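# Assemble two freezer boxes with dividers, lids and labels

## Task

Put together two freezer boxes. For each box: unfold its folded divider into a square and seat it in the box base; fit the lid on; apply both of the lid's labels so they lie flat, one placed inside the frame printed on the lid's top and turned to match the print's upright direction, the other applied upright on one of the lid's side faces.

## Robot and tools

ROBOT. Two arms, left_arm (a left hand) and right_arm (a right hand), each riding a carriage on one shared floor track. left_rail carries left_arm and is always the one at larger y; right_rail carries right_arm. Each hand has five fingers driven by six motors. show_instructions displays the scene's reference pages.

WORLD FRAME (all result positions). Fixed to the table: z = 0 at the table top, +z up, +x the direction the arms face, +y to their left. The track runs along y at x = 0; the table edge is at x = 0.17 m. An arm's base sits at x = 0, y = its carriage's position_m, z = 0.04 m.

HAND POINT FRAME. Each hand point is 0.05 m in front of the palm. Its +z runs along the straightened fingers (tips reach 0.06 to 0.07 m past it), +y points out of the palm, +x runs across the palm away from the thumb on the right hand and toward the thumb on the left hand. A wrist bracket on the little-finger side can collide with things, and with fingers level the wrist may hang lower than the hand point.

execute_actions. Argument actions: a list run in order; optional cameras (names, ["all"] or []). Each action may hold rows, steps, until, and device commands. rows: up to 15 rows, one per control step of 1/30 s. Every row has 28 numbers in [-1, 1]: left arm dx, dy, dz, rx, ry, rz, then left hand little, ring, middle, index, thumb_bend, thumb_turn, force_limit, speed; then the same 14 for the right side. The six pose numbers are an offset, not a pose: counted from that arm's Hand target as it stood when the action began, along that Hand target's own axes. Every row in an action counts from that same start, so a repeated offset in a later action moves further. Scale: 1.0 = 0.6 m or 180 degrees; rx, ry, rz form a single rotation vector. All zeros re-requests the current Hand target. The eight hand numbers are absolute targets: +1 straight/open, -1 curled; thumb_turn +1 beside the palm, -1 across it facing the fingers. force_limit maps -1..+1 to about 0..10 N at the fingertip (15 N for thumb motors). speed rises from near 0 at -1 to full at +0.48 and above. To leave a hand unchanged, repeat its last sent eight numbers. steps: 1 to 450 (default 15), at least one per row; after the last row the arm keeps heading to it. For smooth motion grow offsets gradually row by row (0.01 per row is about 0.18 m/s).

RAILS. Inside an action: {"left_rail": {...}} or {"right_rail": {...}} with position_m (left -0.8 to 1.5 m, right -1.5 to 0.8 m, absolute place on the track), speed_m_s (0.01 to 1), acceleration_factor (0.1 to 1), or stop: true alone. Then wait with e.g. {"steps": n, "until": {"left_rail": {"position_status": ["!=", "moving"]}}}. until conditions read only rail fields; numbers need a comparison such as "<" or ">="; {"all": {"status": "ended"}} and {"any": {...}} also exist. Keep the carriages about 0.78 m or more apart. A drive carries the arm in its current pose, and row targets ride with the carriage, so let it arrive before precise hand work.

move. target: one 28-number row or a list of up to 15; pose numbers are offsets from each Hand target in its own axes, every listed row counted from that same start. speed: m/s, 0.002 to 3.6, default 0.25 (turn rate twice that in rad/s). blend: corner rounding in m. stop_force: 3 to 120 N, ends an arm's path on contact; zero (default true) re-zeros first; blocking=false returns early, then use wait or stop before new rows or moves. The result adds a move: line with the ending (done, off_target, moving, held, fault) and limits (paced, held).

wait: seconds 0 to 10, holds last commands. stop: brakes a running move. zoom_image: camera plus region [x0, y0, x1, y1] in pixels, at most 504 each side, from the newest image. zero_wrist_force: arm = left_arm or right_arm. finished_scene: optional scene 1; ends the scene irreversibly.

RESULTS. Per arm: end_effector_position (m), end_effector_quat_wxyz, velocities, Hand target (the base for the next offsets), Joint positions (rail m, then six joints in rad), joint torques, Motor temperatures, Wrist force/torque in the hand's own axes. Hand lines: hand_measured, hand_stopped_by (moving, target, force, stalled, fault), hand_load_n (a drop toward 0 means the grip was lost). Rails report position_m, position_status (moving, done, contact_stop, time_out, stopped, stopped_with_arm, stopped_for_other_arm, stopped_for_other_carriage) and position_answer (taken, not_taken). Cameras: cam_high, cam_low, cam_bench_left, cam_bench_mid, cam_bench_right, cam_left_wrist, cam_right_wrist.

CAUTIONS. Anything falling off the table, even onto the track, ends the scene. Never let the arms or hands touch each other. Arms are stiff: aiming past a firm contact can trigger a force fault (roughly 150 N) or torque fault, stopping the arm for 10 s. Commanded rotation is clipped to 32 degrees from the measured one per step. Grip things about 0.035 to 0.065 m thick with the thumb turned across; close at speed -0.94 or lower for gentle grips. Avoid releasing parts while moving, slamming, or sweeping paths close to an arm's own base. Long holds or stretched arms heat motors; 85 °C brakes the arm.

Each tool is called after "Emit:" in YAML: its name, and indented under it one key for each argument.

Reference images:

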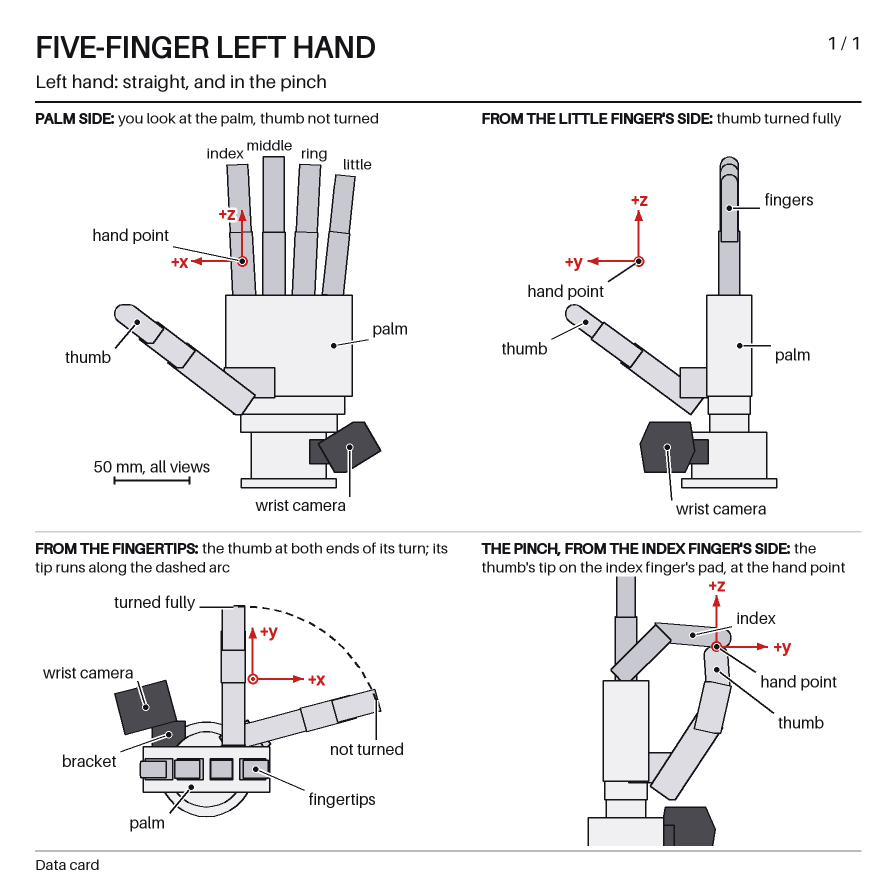

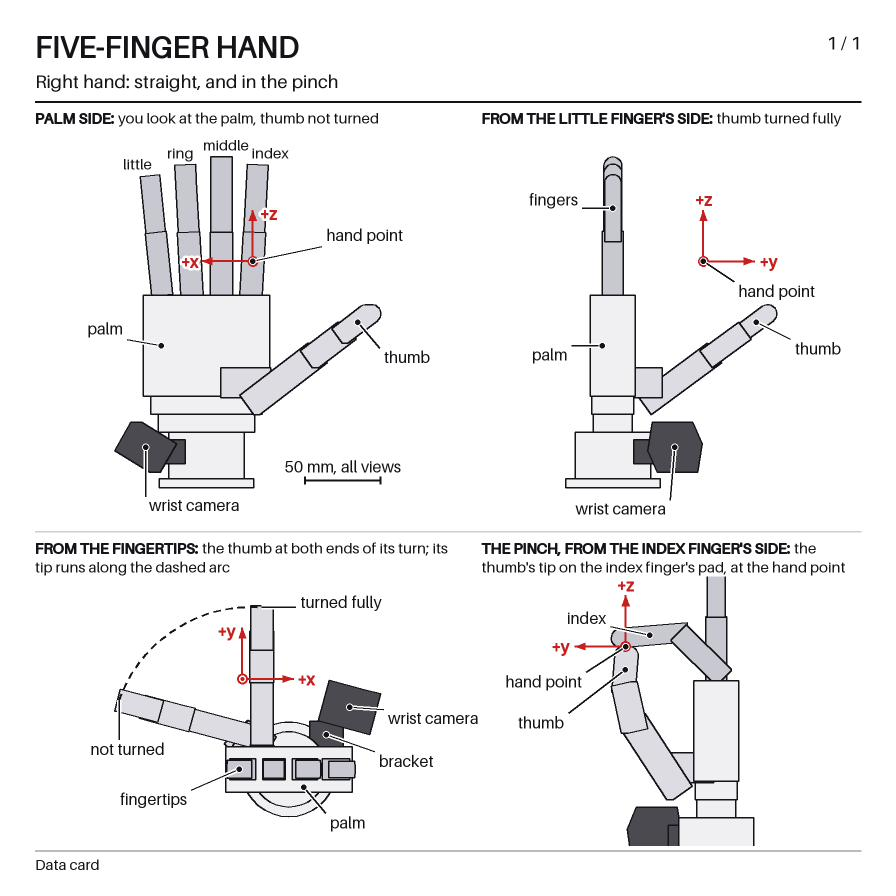

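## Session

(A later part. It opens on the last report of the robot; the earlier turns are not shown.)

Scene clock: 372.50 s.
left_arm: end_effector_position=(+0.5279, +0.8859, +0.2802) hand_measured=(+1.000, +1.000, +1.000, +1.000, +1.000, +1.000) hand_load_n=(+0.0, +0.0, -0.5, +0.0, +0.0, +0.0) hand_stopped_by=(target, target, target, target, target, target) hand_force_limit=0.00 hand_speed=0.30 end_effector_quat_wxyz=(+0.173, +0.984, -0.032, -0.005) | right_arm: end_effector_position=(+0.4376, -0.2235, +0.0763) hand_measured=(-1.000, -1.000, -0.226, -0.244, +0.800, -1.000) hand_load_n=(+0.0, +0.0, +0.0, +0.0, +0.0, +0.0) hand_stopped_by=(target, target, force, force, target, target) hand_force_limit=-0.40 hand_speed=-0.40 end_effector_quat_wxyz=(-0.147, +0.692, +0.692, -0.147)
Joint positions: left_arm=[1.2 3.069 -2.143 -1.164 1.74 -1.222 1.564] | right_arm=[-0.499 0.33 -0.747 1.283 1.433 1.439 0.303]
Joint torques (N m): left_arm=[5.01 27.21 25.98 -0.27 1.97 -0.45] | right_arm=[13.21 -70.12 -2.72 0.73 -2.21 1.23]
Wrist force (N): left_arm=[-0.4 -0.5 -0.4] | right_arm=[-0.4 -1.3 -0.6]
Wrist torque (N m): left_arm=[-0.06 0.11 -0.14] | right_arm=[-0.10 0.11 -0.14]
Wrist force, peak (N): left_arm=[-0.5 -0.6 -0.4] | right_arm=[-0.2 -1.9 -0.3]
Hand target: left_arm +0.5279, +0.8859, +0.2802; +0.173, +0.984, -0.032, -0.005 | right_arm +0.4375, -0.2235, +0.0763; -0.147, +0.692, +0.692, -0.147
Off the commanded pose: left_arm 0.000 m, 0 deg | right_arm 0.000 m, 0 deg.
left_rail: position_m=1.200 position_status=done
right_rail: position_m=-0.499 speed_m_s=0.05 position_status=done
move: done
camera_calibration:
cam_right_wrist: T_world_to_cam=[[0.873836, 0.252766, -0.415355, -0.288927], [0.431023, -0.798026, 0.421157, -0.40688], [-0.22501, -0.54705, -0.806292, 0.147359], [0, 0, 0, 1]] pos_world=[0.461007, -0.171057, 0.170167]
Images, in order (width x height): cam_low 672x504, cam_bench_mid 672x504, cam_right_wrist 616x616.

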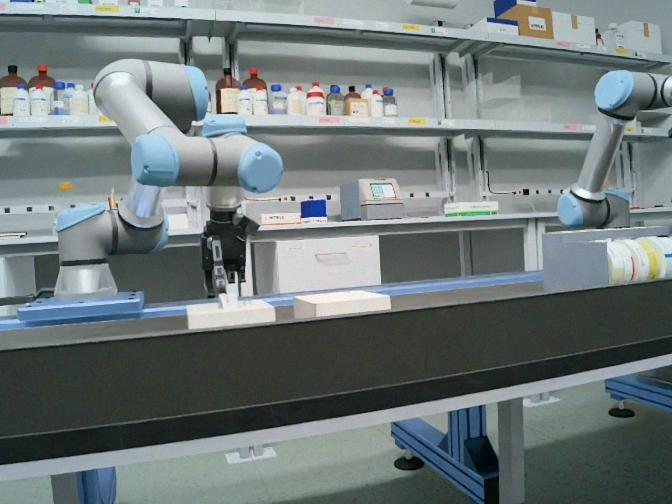

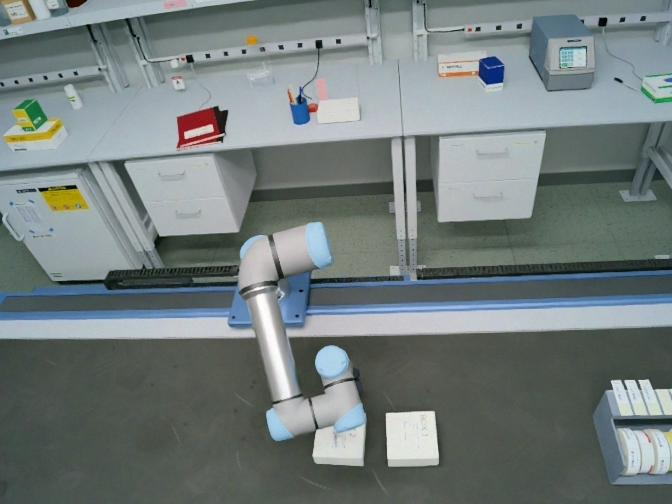

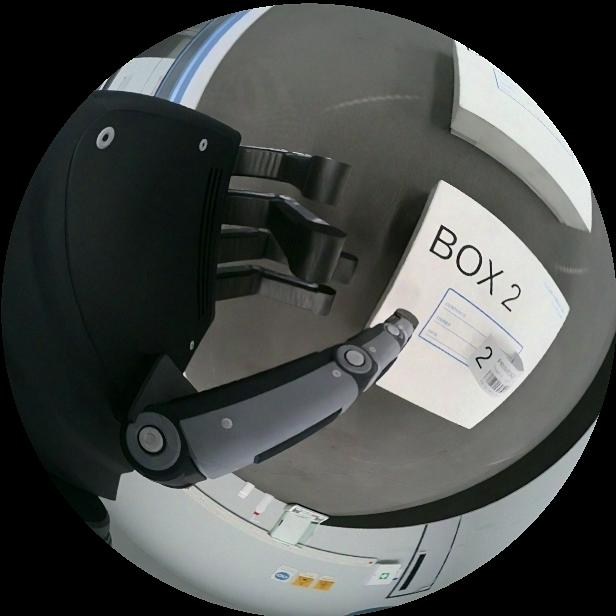

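Emit:
move:
  target:
    - [0,0,0,0,0,0,1,1,1,1,1,1,0,0.3,0,-0.0678,-0.1522,0,0,0,-1,-1,-1,0.0,0.8,-1,-0.2,0.0]
    - [0,0,0,0,0,0,1,1,1,1,1,1,0,0.3,-0.1775,0.0113,-0.2307,-0.1046,-0.1046,-0.492,-1,-1,-1,0.0,0.8,-1,-0.2,0.0]
  speed: 0.4
  blend: [0.03, 0]
  cameras: ["cam_right_wrist", "cam_low", "cam_bench_mid", "cam_high"]

Emit:
zoom_image:
  camera: "cam_bench_mid"
  region: [305, 400, 375, 470]

Emit:
zoom_image:
  camera: "cam_low"
  region: [200, 275, 250, 325]

Emit:
zoom_image:
  camera: "cam_high"
  region: [224, 342, 284, 402]

Scene clock: 379.10 s.
left_arm: end_effector_position=(+0.5279, +0.8859, +0.2802) hand_measured=(+1.000, +1.000, +1.000, +1.000, +1.000, +1.000) hand_load_n=(+0.0, +0.0, +0.0, +0.0, +0.0, +0.0) hand_stopped_by=(target, target, target, target, target, target) hand_force_limit=0.00 hand_speed=0.30 end_effector_quat_wxyz=(+0.173, +0.984, -0.032, -0.005) | right_arm: end_effector_position=(+0.4999, -0.3301, +0.2000) hand_measured=(-1.000, -1.000, -1.000, +0.000, +0.800, -1.000) hand_load_n=(+0.0, +0.0, +0.0, +0.0, +0.0, +0.0) hand_stopped_by=(target, target, target, target, target, target) hand_force_limit=-0.20 hand_speed=0.00 end_effector_quat_wxyz=(+0.000, +0.000, +1.000, +0.000)
Joint positions: left_arm=[1.2 3.069 -2.143 -1.164 1.74 -1.222 1.564] | right_arm=[-0.499 -0.052 -1.101 1.441 1.229 1.57 -1.623]
Joint torques (N m): left_arm=[6.34 25.56 26.1 -0.32 2.11 -0.81] | right_arm=[-10.73 -22.91 -38.02 0.88 -1.87 -1.44]
Wrist force (N): left_arm=[-0.4 -0.6 -0.3] | right_arm=[0.0 -0.4 -0.9]
Wrist torque (N m): left_arm=[-0.08 0.11 -0.14] | right_arm=[0.00 0.01 -0.07]
Wrist force, peak (N): left_arm=[-0.7 -0.5 -0.6] | right_arm=[1.7 -2.0 -0.4]
Hand target: left_arm +0.5279, +0.8859, +0.2802; +0.173, +0.984, -0.032, -0.005 | right_arm +0.4999, -0.3301, +0.2000; +0.000, +0.000, +1.000, +0.000
Off the commanded pose: left_arm 0.000 m, 0 deg | right_arm 0.000 m, 0 deg.
left_rail: position_m=1.200 position_status=done
right_rail: position_m=-0.499 speed_m_s=0.05 position_status=done
move: done
camera_calibration:
cam_right_wrist: T_world_to_cam=[[-0.252389, 0.967311, -0.0246794, 0.455695], [0.797262, 0.222338, 0.561195, -0.44523], [0.548337, 0.121963, -0.827316, 0.0412509], [0, 0, 0, 1]] pos_world=[0.447358, -0.346839, 0.295235]
Images, in order (width x height): cam_high 672x504, cam_low 672x504, cam_bench_mid 672x504, cam_right_wrist 616x616.

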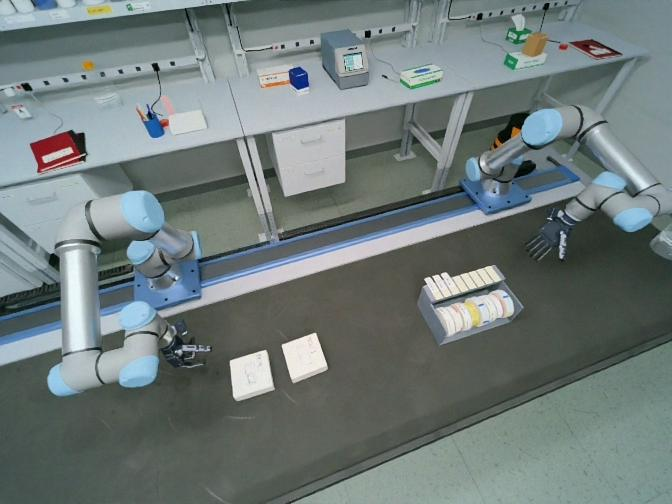

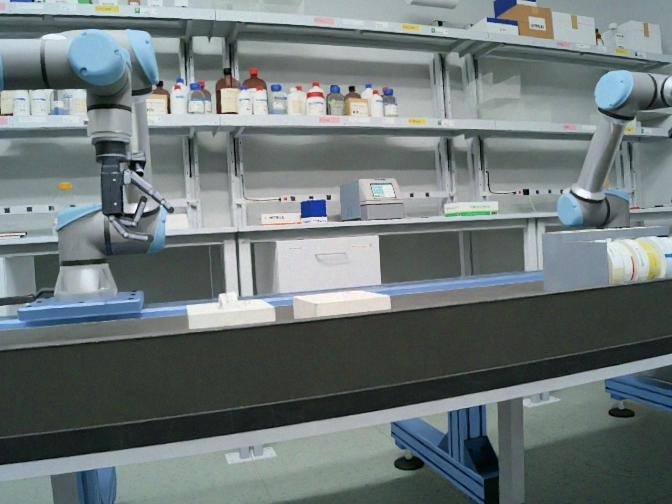

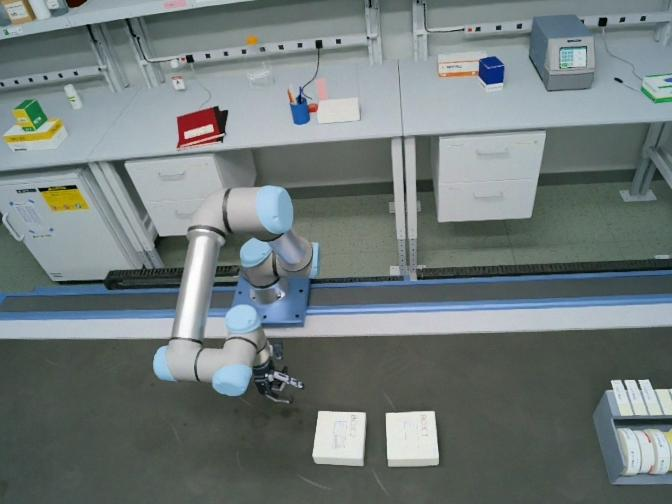

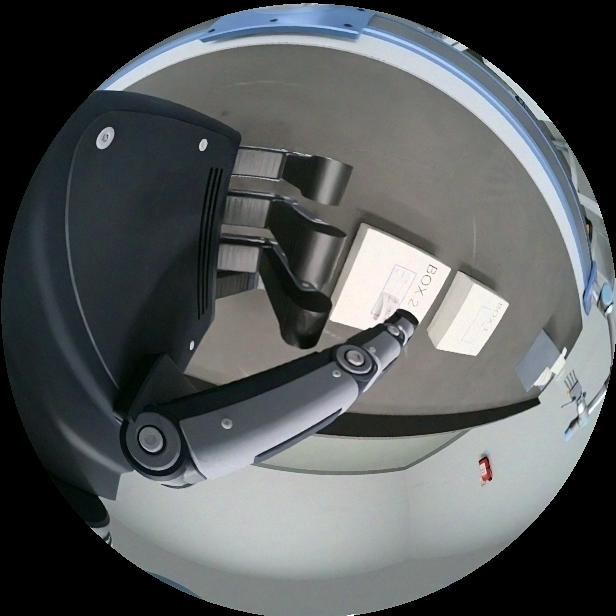

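Scaled by 7.200 from the camera's 672x504 image, which has a finer 960x720 frame.

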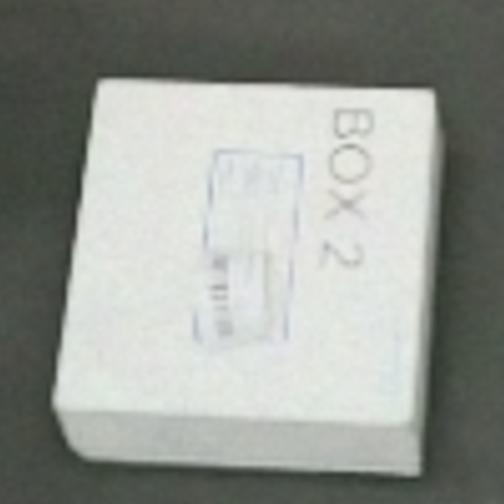

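Scaled by 10.080 from the camera's 672x504 image, which has a finer 960x720 frame.

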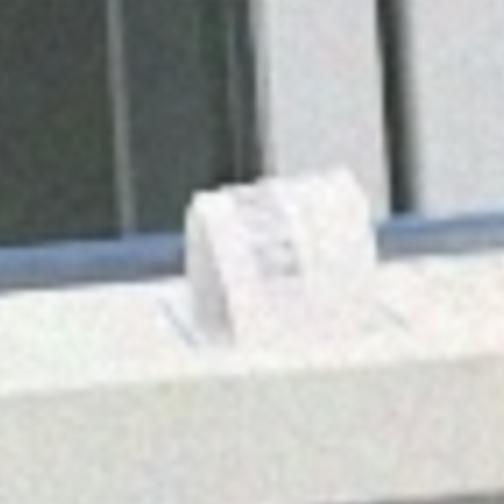

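Scaled by 8.400 from the camera's 672x504 image, which has a finer 960x720 frame.

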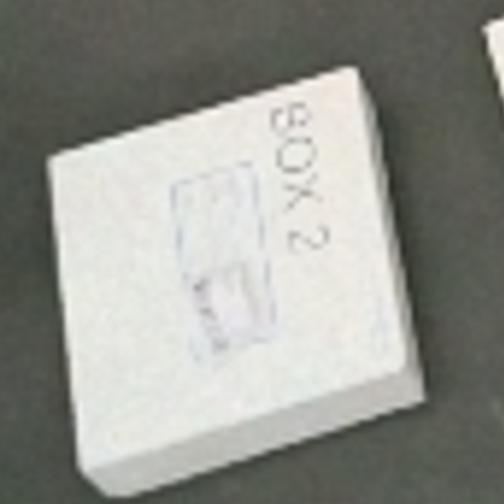

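Emit:
zoom_image:
  camera: "cam_right_wrist"
  region: [320, 210, 460, 350]

Emit:
zoom_image:
  camera: "cam_bench_mid"
  region: [327, 415, 353, 452]

Emit:
zoom_image:
  camera: "cam_low"
  region: [212, 288, 242, 314]

Emit:
execute_actions:
  actions: []
  cameras: ["cam_bench_right", "cam_bench_left"]

Emit:
zoom_image:
  camera: "cam_bench_right"
  region: [590, 270, 672, 335]

Emit:
zoom_image:
  camera: "cam_bench_right"
  region: [610, 285, 645, 315]

Scaled by 3.600 from the camera's 616x616 image, which has a finer 880x880 frame.

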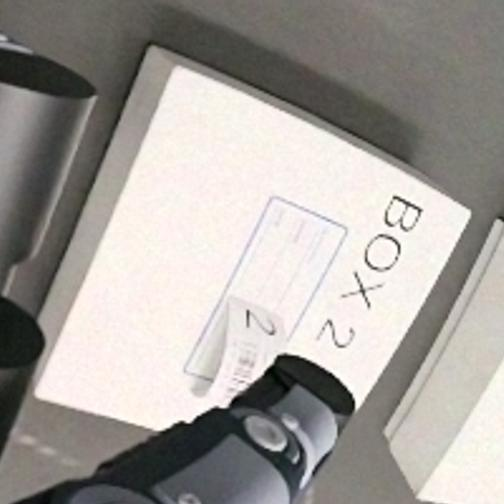

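Scaled by 13.622 from the camera's 672x504 image, which has a finer 960x720 frame.

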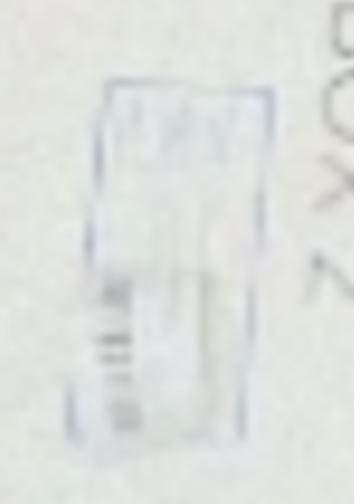

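Scaled by 16.800 from the camera's 672x504 image, which has a finer 960x720 frame.

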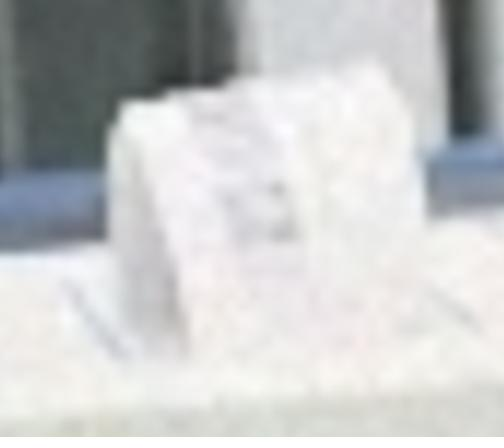

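Scene clock: 379.43 s.
left_arm: end_effector_position=(+0.5279, +0.8859, +0.2802) hand_measured=(+1.000, +1.000, +1.000, +1.000, +1.000, +1.000) hand_load_n=(+0.0, +0.0, +0.0, +0.0, +0.0, +0.0) hand_stopped_by=(target, target, target, target, target, target) hand_force_limit=0.00 hand_speed=0.30 end_effector_quat_wxyz=(+0.173, +0.984, -0.032, -0.005) | right_arm: end_effector_position=(+0.4999, -0.3301, +0.2000) hand_measured=(-1.000, -1.000, -1.000, +0.000, +0.800, -1.000) hand_load_n=(+0.0, +0.0, +0.0, +0.5, -0.5, +0.0) hand_stopped_by=(target, target, target, target, target, target) hand_force_limit=-0.20 hand_speed=0.00 end_effector_quat_wxyz=(+0.000, +0.000, +1.000, +0.000)
Joint positions: left_arm=[1.2 3.069 -2.143 -1.164 1.74 -1.222 1.564] | right_arm=[-0.499 -0.052 -1.1 1.441 1.229 1.57 -1.623]
Joint velocities: within noise
Joint torques (N m): left_arm=[5.14 26.05 24.84 -0.4 2.16 -0.62] | right_arm=[-11.66 -23.24 -36.42 0.54 -2.01 -1.15]
Motor temperatures (°C): left_arm=[21 24 21 26 30 23] | right_arm=[22 22 25 27 31 26]
Wrist force (N): left_arm=[-0.4 -0.3 -0.3] | right_arm=[0.1 -0.4 -0.7]
Wrist torque (N m): left_arm=[-0.03 0.11 -0.15] | right_arm=[-0.02 -0.01 -0.07]
Wrist force, peak (N): left_arm=[-0.5 -0.5 -0.5] | right_arm=[-0.3 -0.8 -0.8]
Hand target: left_arm +0.5279, +0.8859, +0.2802; +0.173, +0.984, -0.032, -0.005 | right_arm +0.4999, -0.3301, +0.2000; +0.000, +0.000, +1.000, +0.000
Off the commanded pose: left_arm 0.000 m, 0 deg | right_arm 0.000 m, 0 deg.
left_rail: position_m=1.200 position_status=done
right_rail: position_m=-0.499 speed_m_s=0.05 position_status=done
Images, in order (width x height): cam_bench_left 672x504, cam_bench_right 672x504.

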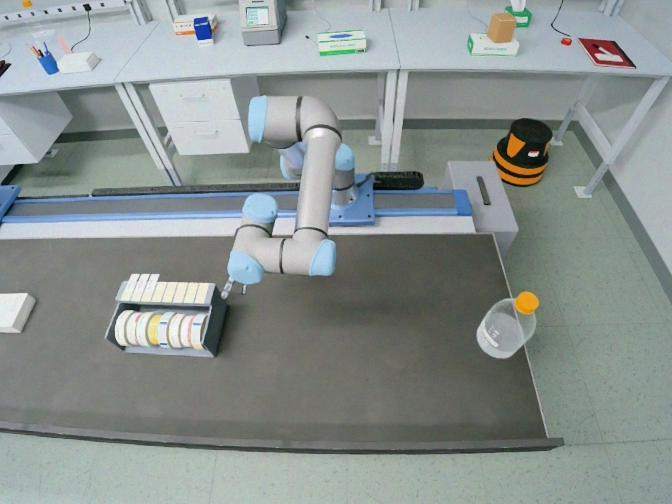

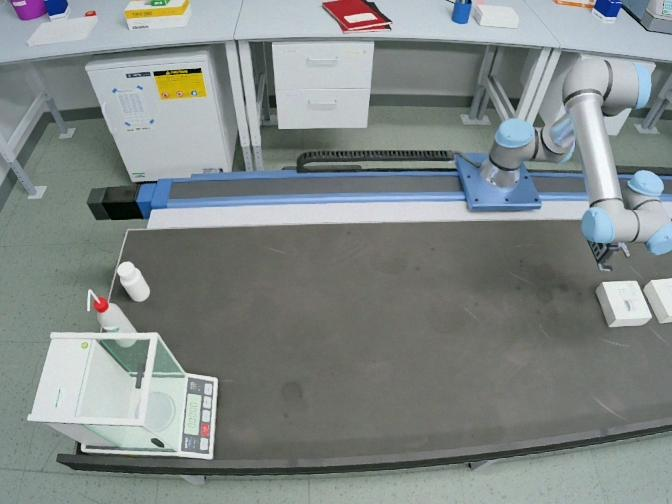

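Scaled by 6.146 from the camera's 672x504 image, which has a finer 960x720 frame.

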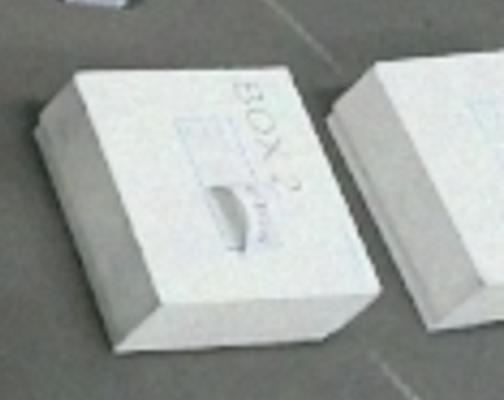

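Scaled by 14.400 from the camera's 672x504 image, which has a finer 960x720 frame.

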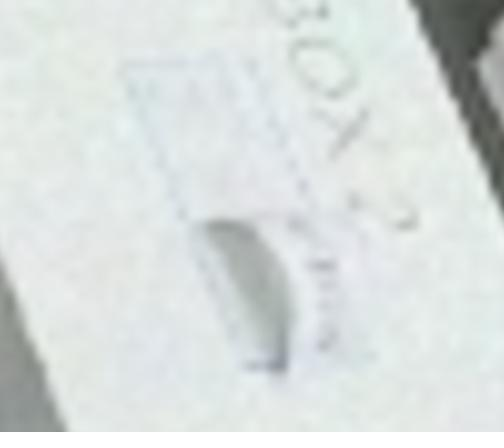

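Emit:
execute_actions:
  actions: []
  cameras: ["cam_low"]

Emit:
zoom_image:
  camera: "cam_low"
  region: [80, 140, 190, 260]

Scene clock: 380.40 s.
left_arm: end_effector_position=(+0.5279, +0.8859, +0.2802) hand_measured=(+1.000, +1.000, +1.000, +1.000, +1.000, +1.000) hand_load_n=(+0.0, +0.0, +0.5, +0.0, +0.0, +0.0) hand_stopped_by=(target, target, target, target, target, target) hand_force_limit=0.00 hand_speed=0.30 end_effector_quat_wxyz=(+0.173, +0.984, -0.032, -0.005) | right_arm: end_effector_position=(+0.4999, -0.3301, +0.2000) hand_measured=(-1.000, -1.000, -1.000, +0.000, +0.800, -1.000) hand_load_n=(+0.0, +0.0, +0.0, +0.0, -0.5, +0.0) hand_stopped_by=(target, target, target, target, target, target) hand_force_limit=-0.20 hand_speed=0.00 end_effector_quat_wxyz=(+0.000, +0.000, +1.000, +0.000)
Joint positions: left_arm=[1.2 3.069 -2.143 -1.164 1.74 -1.222 1.564] | right_arm=[-0.499 -0.052 -1.1 1.441 1.229 1.57 -1.623]
Joint velocities: within noise
Joint torques (N m): left_arm=[4.92 26.99 26.04 -0.18 1.9 -0.67] | right_arm=[-11.2 -22.98 -37.09 0.9 -2.11 -1.4]
Motor temperatures (°C): left_arm=[21 24 21 26 30 23] | right_arm=[22 22 25 27 31 26]
Wrist force (N): left_arm=[-0.6 -0.5 -0.3] | right_arm=[0.0 -0.4 -0.9]
Wrist torque (N m): left_arm=[-0.06 0.14 -0.16] | right_arm=[0.01 0.00 -0.06]
Wrist force, peak (N): left_arm=[-0.6 -0.4 -0.5] | right_arm=[0.1 -0.7 -0.8]
Hand target: left_arm +0.5279, +0.8859, +0.2802; +0.173, +0.984, -0.032, -0.005 | right_arm +0.4999, -0.3301, +0.2000; +0.000, +0.000, +1.000, +0.000
Off the commanded pose: left_arm 0.000 m, 0 deg | right_arm 0.000 m, 0 deg.
left_rail: position_m=1.200 position_status=done
right_rail: position_m=-0.499 speed_m_s=0.05 position_status=done
Images, in order (width x height): cam_low 672x504.

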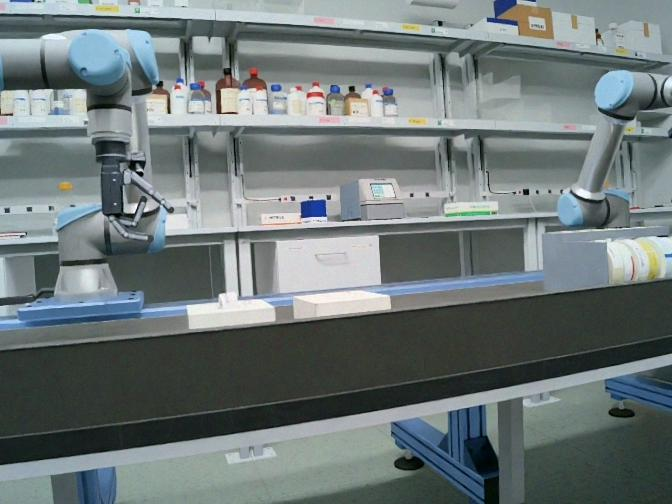

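Scaled by 4.200 from the camera's 672x504 image, which has a finer 960x720 frame.

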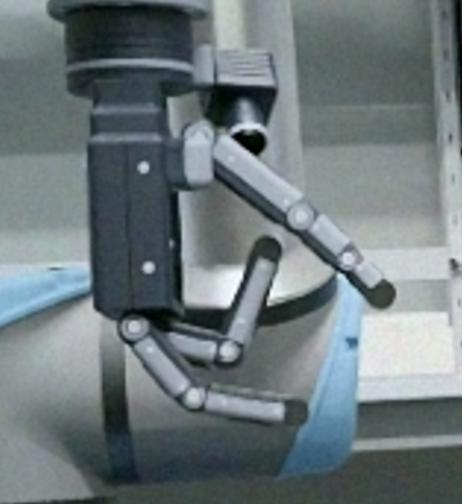

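Emit:
move:
  target: [0,0,0,0,0,0,1,1,1,1,1,1,0,0.3,-0.0935,0.0418,0.2017,0,0,0,-1,-1,-1,0.0,0.8,-1,-0.2,0.0]
  speed: 0.2
  cameras: ["cam_right_wrist", "cam_low", "cam_bench_right"]

Emit:
zoom_image:
  camera: "cam_low"
  region: [160, 250, 260, 330]

Emit:
zoom_image:
  camera: "cam_right_wrist"
  region: [260, 240, 460, 400]

Emit:
zoom_image:
  camera: "cam_bench_right"
  region: [590, 250, 672, 335]

Scene clock: 382.80 s.
left_arm: end_effector_position=(+0.5279, +0.8859, +0.2802) hand_measured=(+1.000, +1.000, +1.000, +1.000, +1.000, +1.000) hand_load_n=(+0.0, +0.0, +0.0, +0.0, -0.5, +0.0) hand_stopped_by=(target, target, target, target, target, target) hand_force_limit=0.00 hand_speed=0.30 end_effector_quat_wxyz=(+0.173, +0.984, -0.032, -0.005) | right_arm: end_effector_position=(+0.5561, -0.3049, +0.0791) hand_measured=(-1.000, -1.000, -1.000, +0.000, +0.800, -1.000) hand_load_n=(+0.0, +0.0, +0.0, +0.0, +0.0, +0.0) hand_stopped_by=(target, target, target, target, target, target) hand_force_limit=-0.20 hand_speed=0.00 end_effector_quat_wxyz=(+0.000, +0.000, +1.000, +0.000)
Joint positions: left_arm=[1.2 3.069 -2.143 -1.164 1.74 -1.222 1.564] | right_arm=[-0.499 0.001 -0.844 1.352 1.062 1.57 -1.57]
Joint torques (N m): left_arm=[5.36 26.96 23.78 -0.53 1.92 -0.75] | right_arm=[13.55 -28.78 -34.95 0.94 1.95 1.43]
Wrist force (N): left_arm=[-0.5 -0.4 -0.3] | right_arm=[-0.2 0.0 -0.5]
Wrist torque (N m): left_arm=[-0.05 0.13 -0.16] | right_arm=[0.05 0.05 -0.11]
Wrist force, peak (N): left_arm=[-0.6 -0.5 -0.4] | right_arm=[-0.5 -2.2 -0.7]
Hand target: left_arm +0.5279, +0.8859, +0.2802; +0.173, +0.984, -0.032, -0.005 | right_arm +0.5561, -0.3049, +0.0790; +0.000, +0.000, +1.000, +0.000
Off the commanded pose: left_arm 0.000 m, 0 deg | right_arm 0.000 m, 0 deg.
left_rail: position_m=1.200 position_status=done
right_rail: position_m=-0.499 speed_m_s=0.05 position_status=done
move: done
camera_calibration:
cam_right_wrist: T_world_to_cam=[[-0.252494, 0.967288, -0.0245187, 0.442534], [0.797238, 0.222331, 0.561232, -0.427731], [0.548324, 0.12216, -0.827296, -0.0926782], [0, 0, 0, 1]] pos_world=[0.503558, -0.321638, 0.174234]
Images, in order (width x height): cam_low 672x504, cam_bench_right 672x504, cam_right_wrist 616x616.

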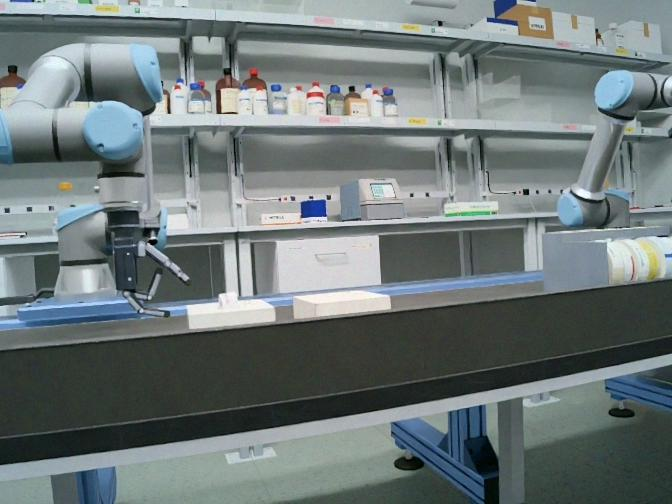

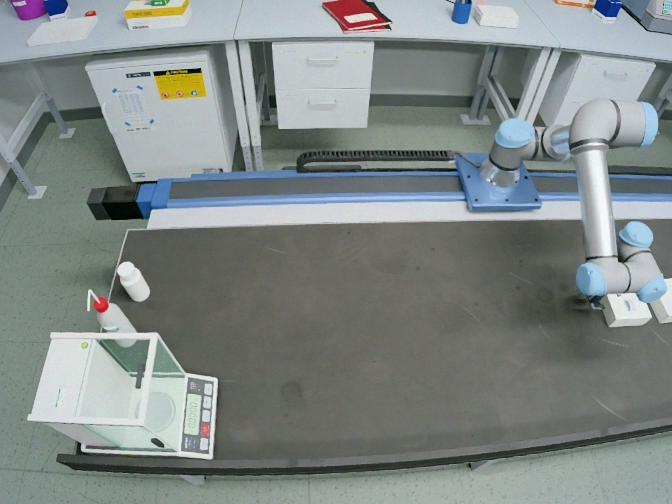

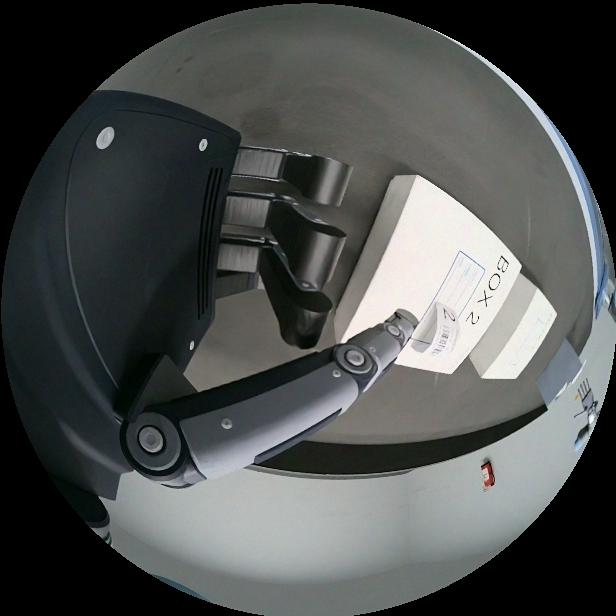

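Scaled by 5.040 from the camera's 672x504 image, which has a finer 960x720 frame.

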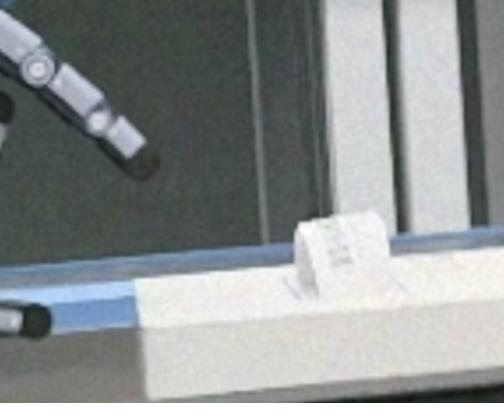

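Scaled by 2.520 from the camera's 616x616 image, which has a finer 880x880 frame.

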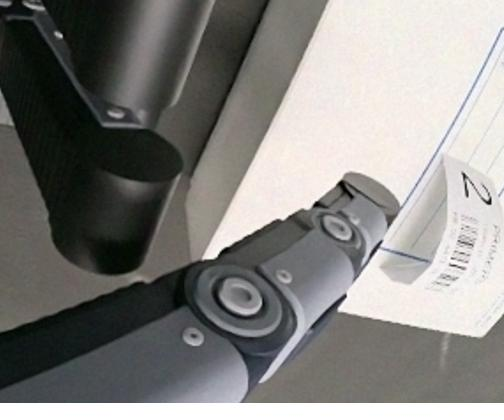

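Scaled by 5.929 from the camera's 672x504 image, which has a finer 960x720 frame.

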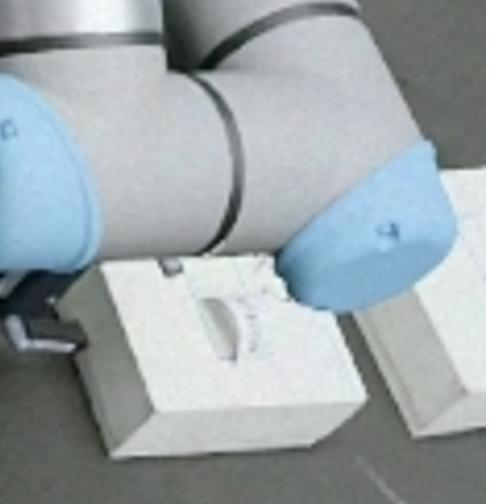

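Emit:
execute_actions:
  actions: []
  cameras: ["cam_low", "cam_bench_mid", "cam_high", "cam_right_wrist"]

Emit:
zoom_image:
  camera: "cam_low"
  region: [180, 180, 380, 330]

Scene clock: 383.90 s.
left_arm: end_effector_position=(+0.5279, +0.8859, +0.2802) hand_measured=(+1.000, +1.000, +1.000, +1.000, +1.000, +1.000) hand_load_n=(+0.0, +0.5, +0.0, +0.0, +0.5, +0.0) hand_stopped_by=(target, target, target, target, target, target) hand_force_limit=0.00 hand_speed=0.30 end_effector_quat_wxyz=(+0.173, +0.984, -0.032, -0.005) | right_arm: end_effector_position=(+0.5561, -0.3049, +0.0790) hand_measured=(-1.000, -1.000, -1.000, +0.000, +0.800, -1.000) hand_load_n=(+0.0, +0.0, +0.0, +0.0, +0.0, +0.0) hand_stopped_by=(target, target, target, target, target, target) hand_force_limit=-0.20 hand_speed=0.00 end_effector_quat_wxyz=(+0.000, +0.000, +1.000, +0.000)
Joint positions: left_arm=[1.2 3.069 -2.143 -1.164 1.74 -1.222 1.564] | right_arm=[-0.499 0.001 -0.844 1.352 1.062 1.57 -1.57]
Joint velocities: within noise
Joint torques (N m): left_arm=[4.43 26.78 25.64 -0.45 2.11 -0.62] | right_arm=[13.37 -29.63 -34.27 0.66 1.86 1.3]
Motor temperatures (°C): left_arm=[21 24 21 26 30 23] | right_arm=[22 22 25 27 31 26]
Wrist force (N): left_arm=[-0.5 -0.5 -0.1] | right_arm=[-0.2 -0.6 -0.4]
Wrist torque (N m): left_arm=[-0.07 0.14 -0.15] | right_arm=[-0.05 0.04 -0.12]
Wrist force, peak (N): left_arm=[-0.7 -0.4 -0.5] | right_arm=[-0.2 0.1 -0.7]
Hand target: left_arm +0.5279, +0.8859, +0.2802; +0.173, +0.984, -0.032, -0.005 | right_arm +0.5561, -0.3049, +0.0790; +0.000, +0.000, +1.000, +0.000
Off the commanded pose: left_arm 0.000 m, 0 deg | right_arm 0.000 m, 0 deg.
left_rail: position_m=1.200 position_status=done
right_rail: position_m=-0.499 speed_m_s=0.05 position_status=done
camera_calibration:
cam_right_wrist: T_world_to_cam=[[-0.252532, 0.967275, -0.0246317, 0.442569], [0.797269, 0.222437, 0.561145, -0.427698], [0.54826, 0.122069, -0.827351, -0.0926659], [0, 0, 0, 1]] pos_world=[0.503558, -0.321638, 0.174234]
Images, in order (width x height): cam_high 672x504, cam_low 672x504, cam_bench_mid 672x504, cam_right_wrist 616x616.

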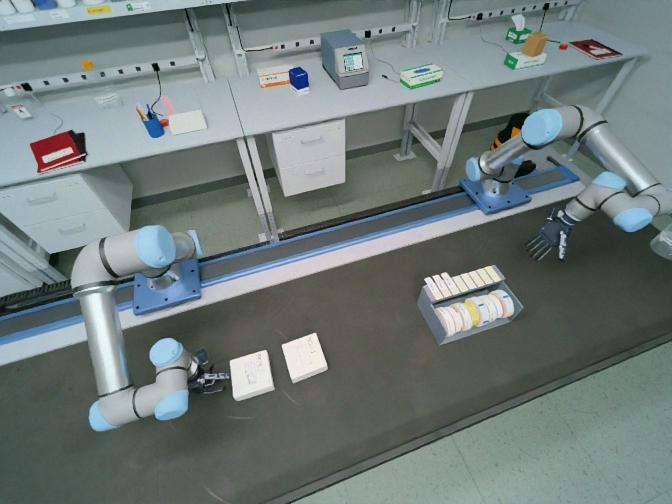

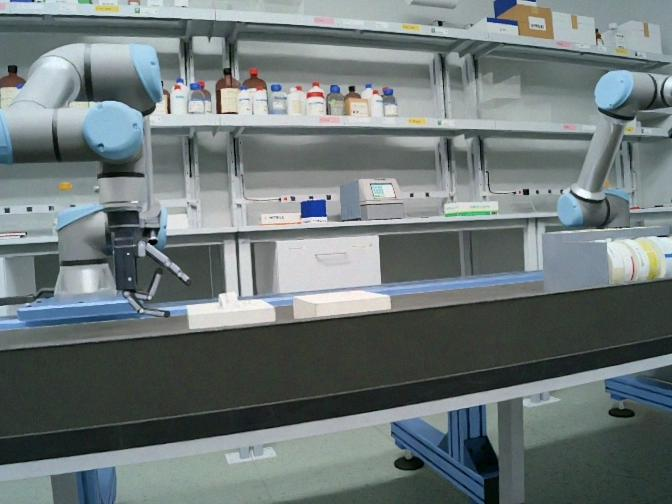

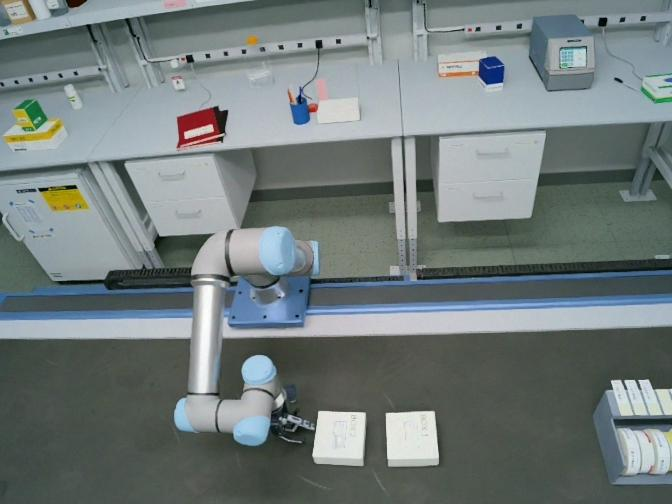

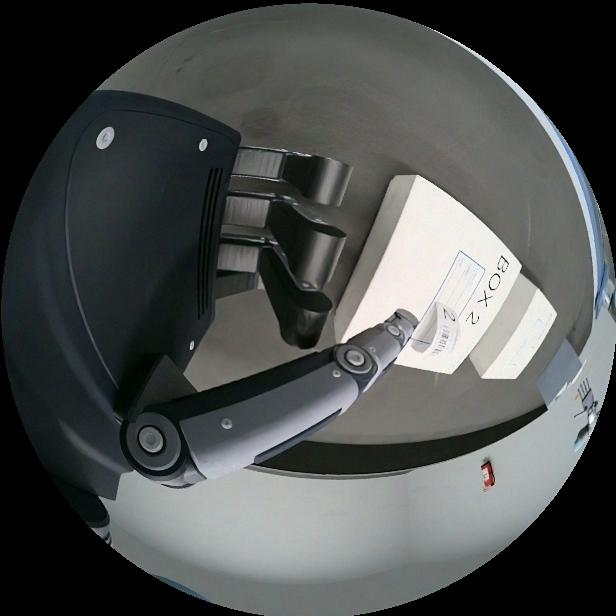

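Scaled by 2.520 from the camera's 672x504 image, which has a finer 960x720 frame.

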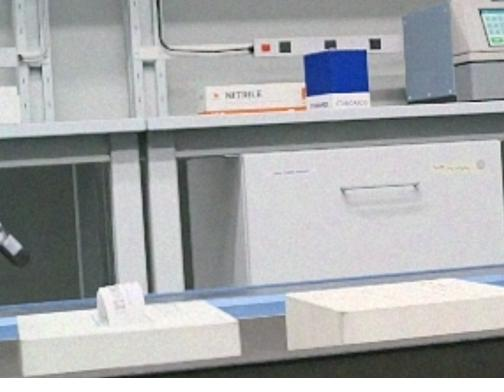

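Emit:
zoom_image:
  camera: "cam_right_wrist"
  region: [370, 220, 530, 380]

Emit:
zoom_image:
  camera: "cam_low"
  region: [110, 220, 290, 350]

Emit:
zoom_image:
  camera: "cam_bench_mid"
  region: [250, 370, 400, 482]

Scaled by 3.150 from the camera's 616x616 image, which has a finer 880x880 frame.

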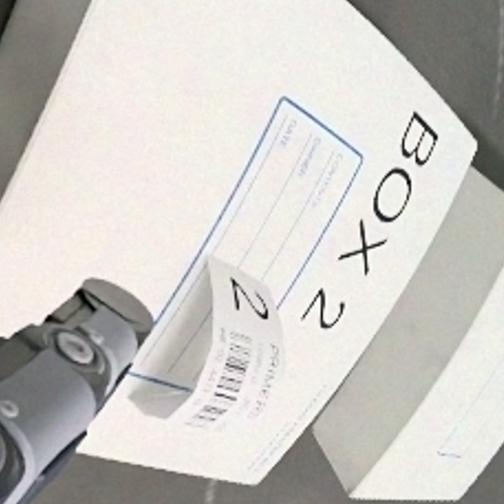

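Scaled by 2.800 from the camera's 672x504 image, which has a finer 960x720 frame.

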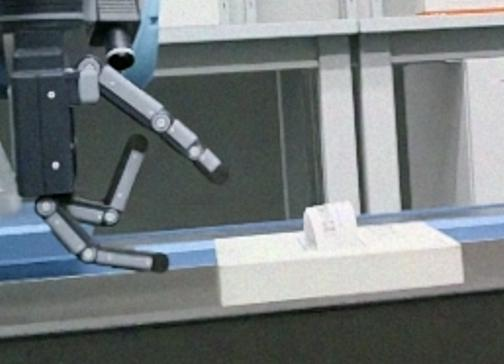

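Scaled by 3.360 from the camera's 672x504 image, which has a finer 960x720 frame.

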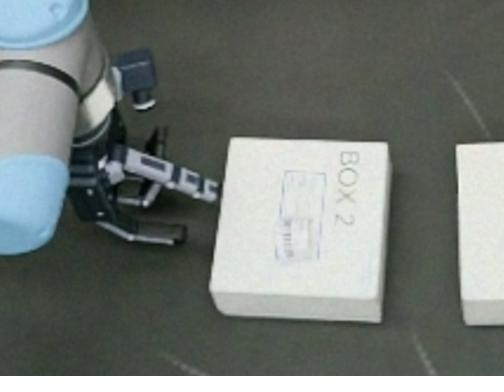

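Emit:
execute_actions:
  actions:
    - {"rows": [[0,0,0,0,0,0,1,1,1,1,1,1,0,0.3,0,0,-0.0333,0,0,0,-1,-1,-1,0.0,0.8,-1,-0.2,0.0]], "steps": 30}
  cameras: ["cam_low"]

Emit:
zoom_image:
  camera: "cam_low"
  region: [150, 270, 290, 350]

Scene clock: 388.30 s.
left_arm: end_effector_position=(+0.5279, +0.8859, +0.2802) hand_measured=(+1.000, +1.000, +1.000, +1.000, +1.000, +1.000) hand_load_n=(+0.0, +0.0, +0.0, +0.0, +0.0, +0.0) hand_stopped_by=(target, target, target, target, target, target) hand_force_limit=0.00 hand_speed=0.30 end_effector_quat_wxyz=(+0.173, +0.984, -0.032, -0.005) | right_arm: end_effector_position=(+0.5561, -0.3049, +0.0990) hand_measured=(-1.000, -1.000, -1.000, +0.000, +0.800, -1.000) hand_load_n=(+0.0, +0.0, +0.0, +0.0, +0.0, +0.0) hand_stopped_by=(target, target, target, target, target, target) hand_force_limit=-0.20 hand_speed=0.00 end_effector_quat_wxyz=(+0.000, +0.000, +1.000, +0.000)
Joint positions: left_arm=[1.2 3.069 -2.143 -1.164 1.74 -1.222 1.564] | right_arm=[-0.499 0.001 -0.867 1.336 1.101 1.57 -1.57]
Joint torques (N m): left_arm=[5.17 26.04 25.11 -0.23 1.89 -0.76] | right_arm=[-8.6 -66.91 -35.9 5.14 0.76 -0.68]
Wrist force (N): left_arm=[-0.5 -0.5 -0.3] | right_arm=[-0.2 -0.3 -0.8]
Wrist torque (N m): left_arm=[-0.06 0.14 -0.15] | right_arm=[0.05 0.06 -0.13]
Wrist force, peak (N): left_arm=[-0.5 -0.6 -0.5] | right_arm=[-0.4 -0.4 -4.9]
Hand target: left_arm +0.5279, +0.8859, +0.2802; +0.173, +0.984, -0.032, -0.005 | right_arm +0.5561, -0.3049, +0.0990; +0.000, +0.000, +1.000, +0.000
Off the commanded pose: left_arm 0.000 m, 0 deg | right_arm 0.000 m, 0 deg.
left_rail: position_m=1.200 position_status=done
right_rail: position_m=-0.499 speed_m_s=0.05 position_status=done
Images, in order (width x height): cam_low 672x504.

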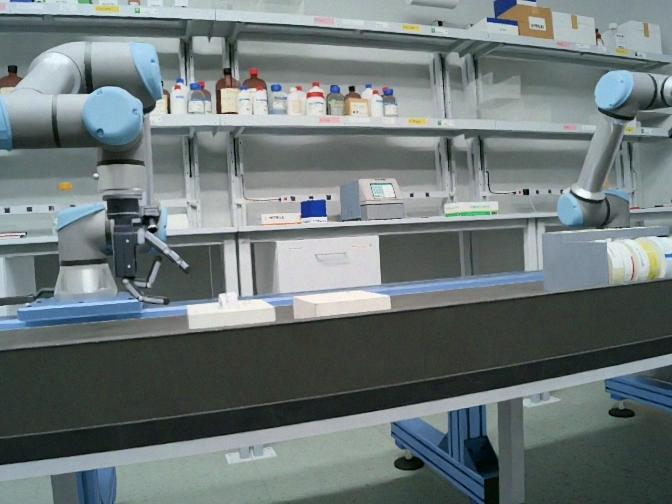

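Scaled by 3.600 from the camera's 672x504 image, which has a finer 960x720 frame.

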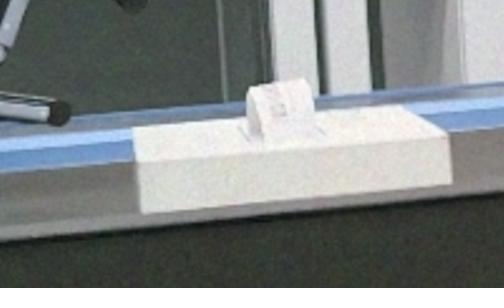

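Emit:
execute_actions:
  actions:
    - {"rows": [[0,0,0,0,0,0,1,1,1,1,1,1,0,0.3,0,0,0.01,0,0,0,-1,-1,-1,-0.09,0.8,-1,-0.2,-0.2]], "steps": 30}
  cameras: ["cam_low"]

Emit:
zoom_image:
  camera: "cam_low"
  region: [130, 270, 270, 350]

Scene clock: 392.60 s.
left_arm: end_effector_position=(+0.5279, +0.8859, +0.2802) hand_measured=(+1.000, +1.000, +1.000, +1.000, +1.000, +1.000) hand_load_n=(+0.0, +0.0, +0.0, +0.0, +0.0, +0.0) hand_stopped_by=(target, target, target, target, target, target) hand_force_limit=0.00 hand_speed=0.30 end_effector_quat_wxyz=(+0.173, +0.984, -0.032, -0.005) | right_arm: end_effector_position=(+0.5561, -0.3049, +0.0930) hand_measured=(-1.000, -1.000, -1.000, -0.090, +0.800, -1.000) hand_load_n=(+0.0, +0.0, +0.0, +0.0, +0.0, +0.0) hand_stopped_by=(target, target, target, target, target, target) hand_force_limit=-0.20 hand_speed=-0.20 end_effector_quat_wxyz=(+0.000, +0.000, +1.000, +0.000)
Joint positions: left_arm=[1.2 3.069 -2.143 -1.164 1.74 -1.222 1.564] | right_arm=[-0.499 0.001 -0.86 1.341 1.089 1.57 -1.57]
Joint torques (N m): left_arm=[5.27 27.17 25.48 -0.37 1.92 -0.9] | right_arm=[-6.24 -30.51 1.07 0.89 1.06 -0.06]
Wrist force (N): left_arm=[-0.4 -0.4 -0.2] | right_arm=[-0.2 -0.2 -0.5]
Wrist torque (N m): left_arm=[-0.05 0.12 -0.15] | right_arm=[0.03 0.04 -0.12]
Wrist force, peak (N): left_arm=[-0.5 -0.8 -0.3] | right_arm=[-0.7 -0.2 -1.9]
Hand target: left_arm +0.5279, +0.8859, +0.2802; +0.173, +0.984, -0.032, -0.005 | right_arm +0.5561, -0.3049, +0.0930; +0.000, +0.000, +1.000, +0.000
Off the commanded pose: left_arm 0.000 m, 0 deg | right_arm 0.000 m, 0 deg.
left_rail: position_m=1.200 position_status=done
right_rail: position_m=-0.499 speed_m_s=0.05 position_status=done
Images, in order (width x height): cam_low 672x504.

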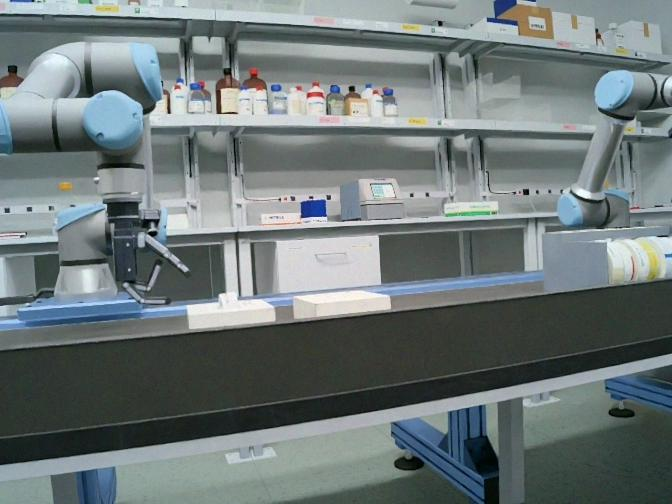

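Scaled by 3.600 from the camera's 672x504 image, which has a finer 960x720 frame.

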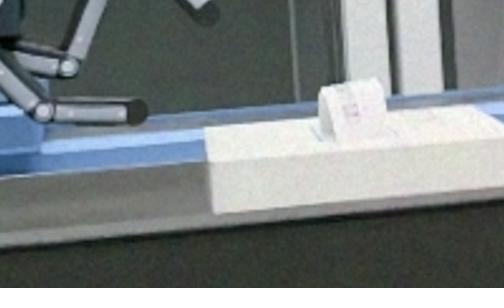

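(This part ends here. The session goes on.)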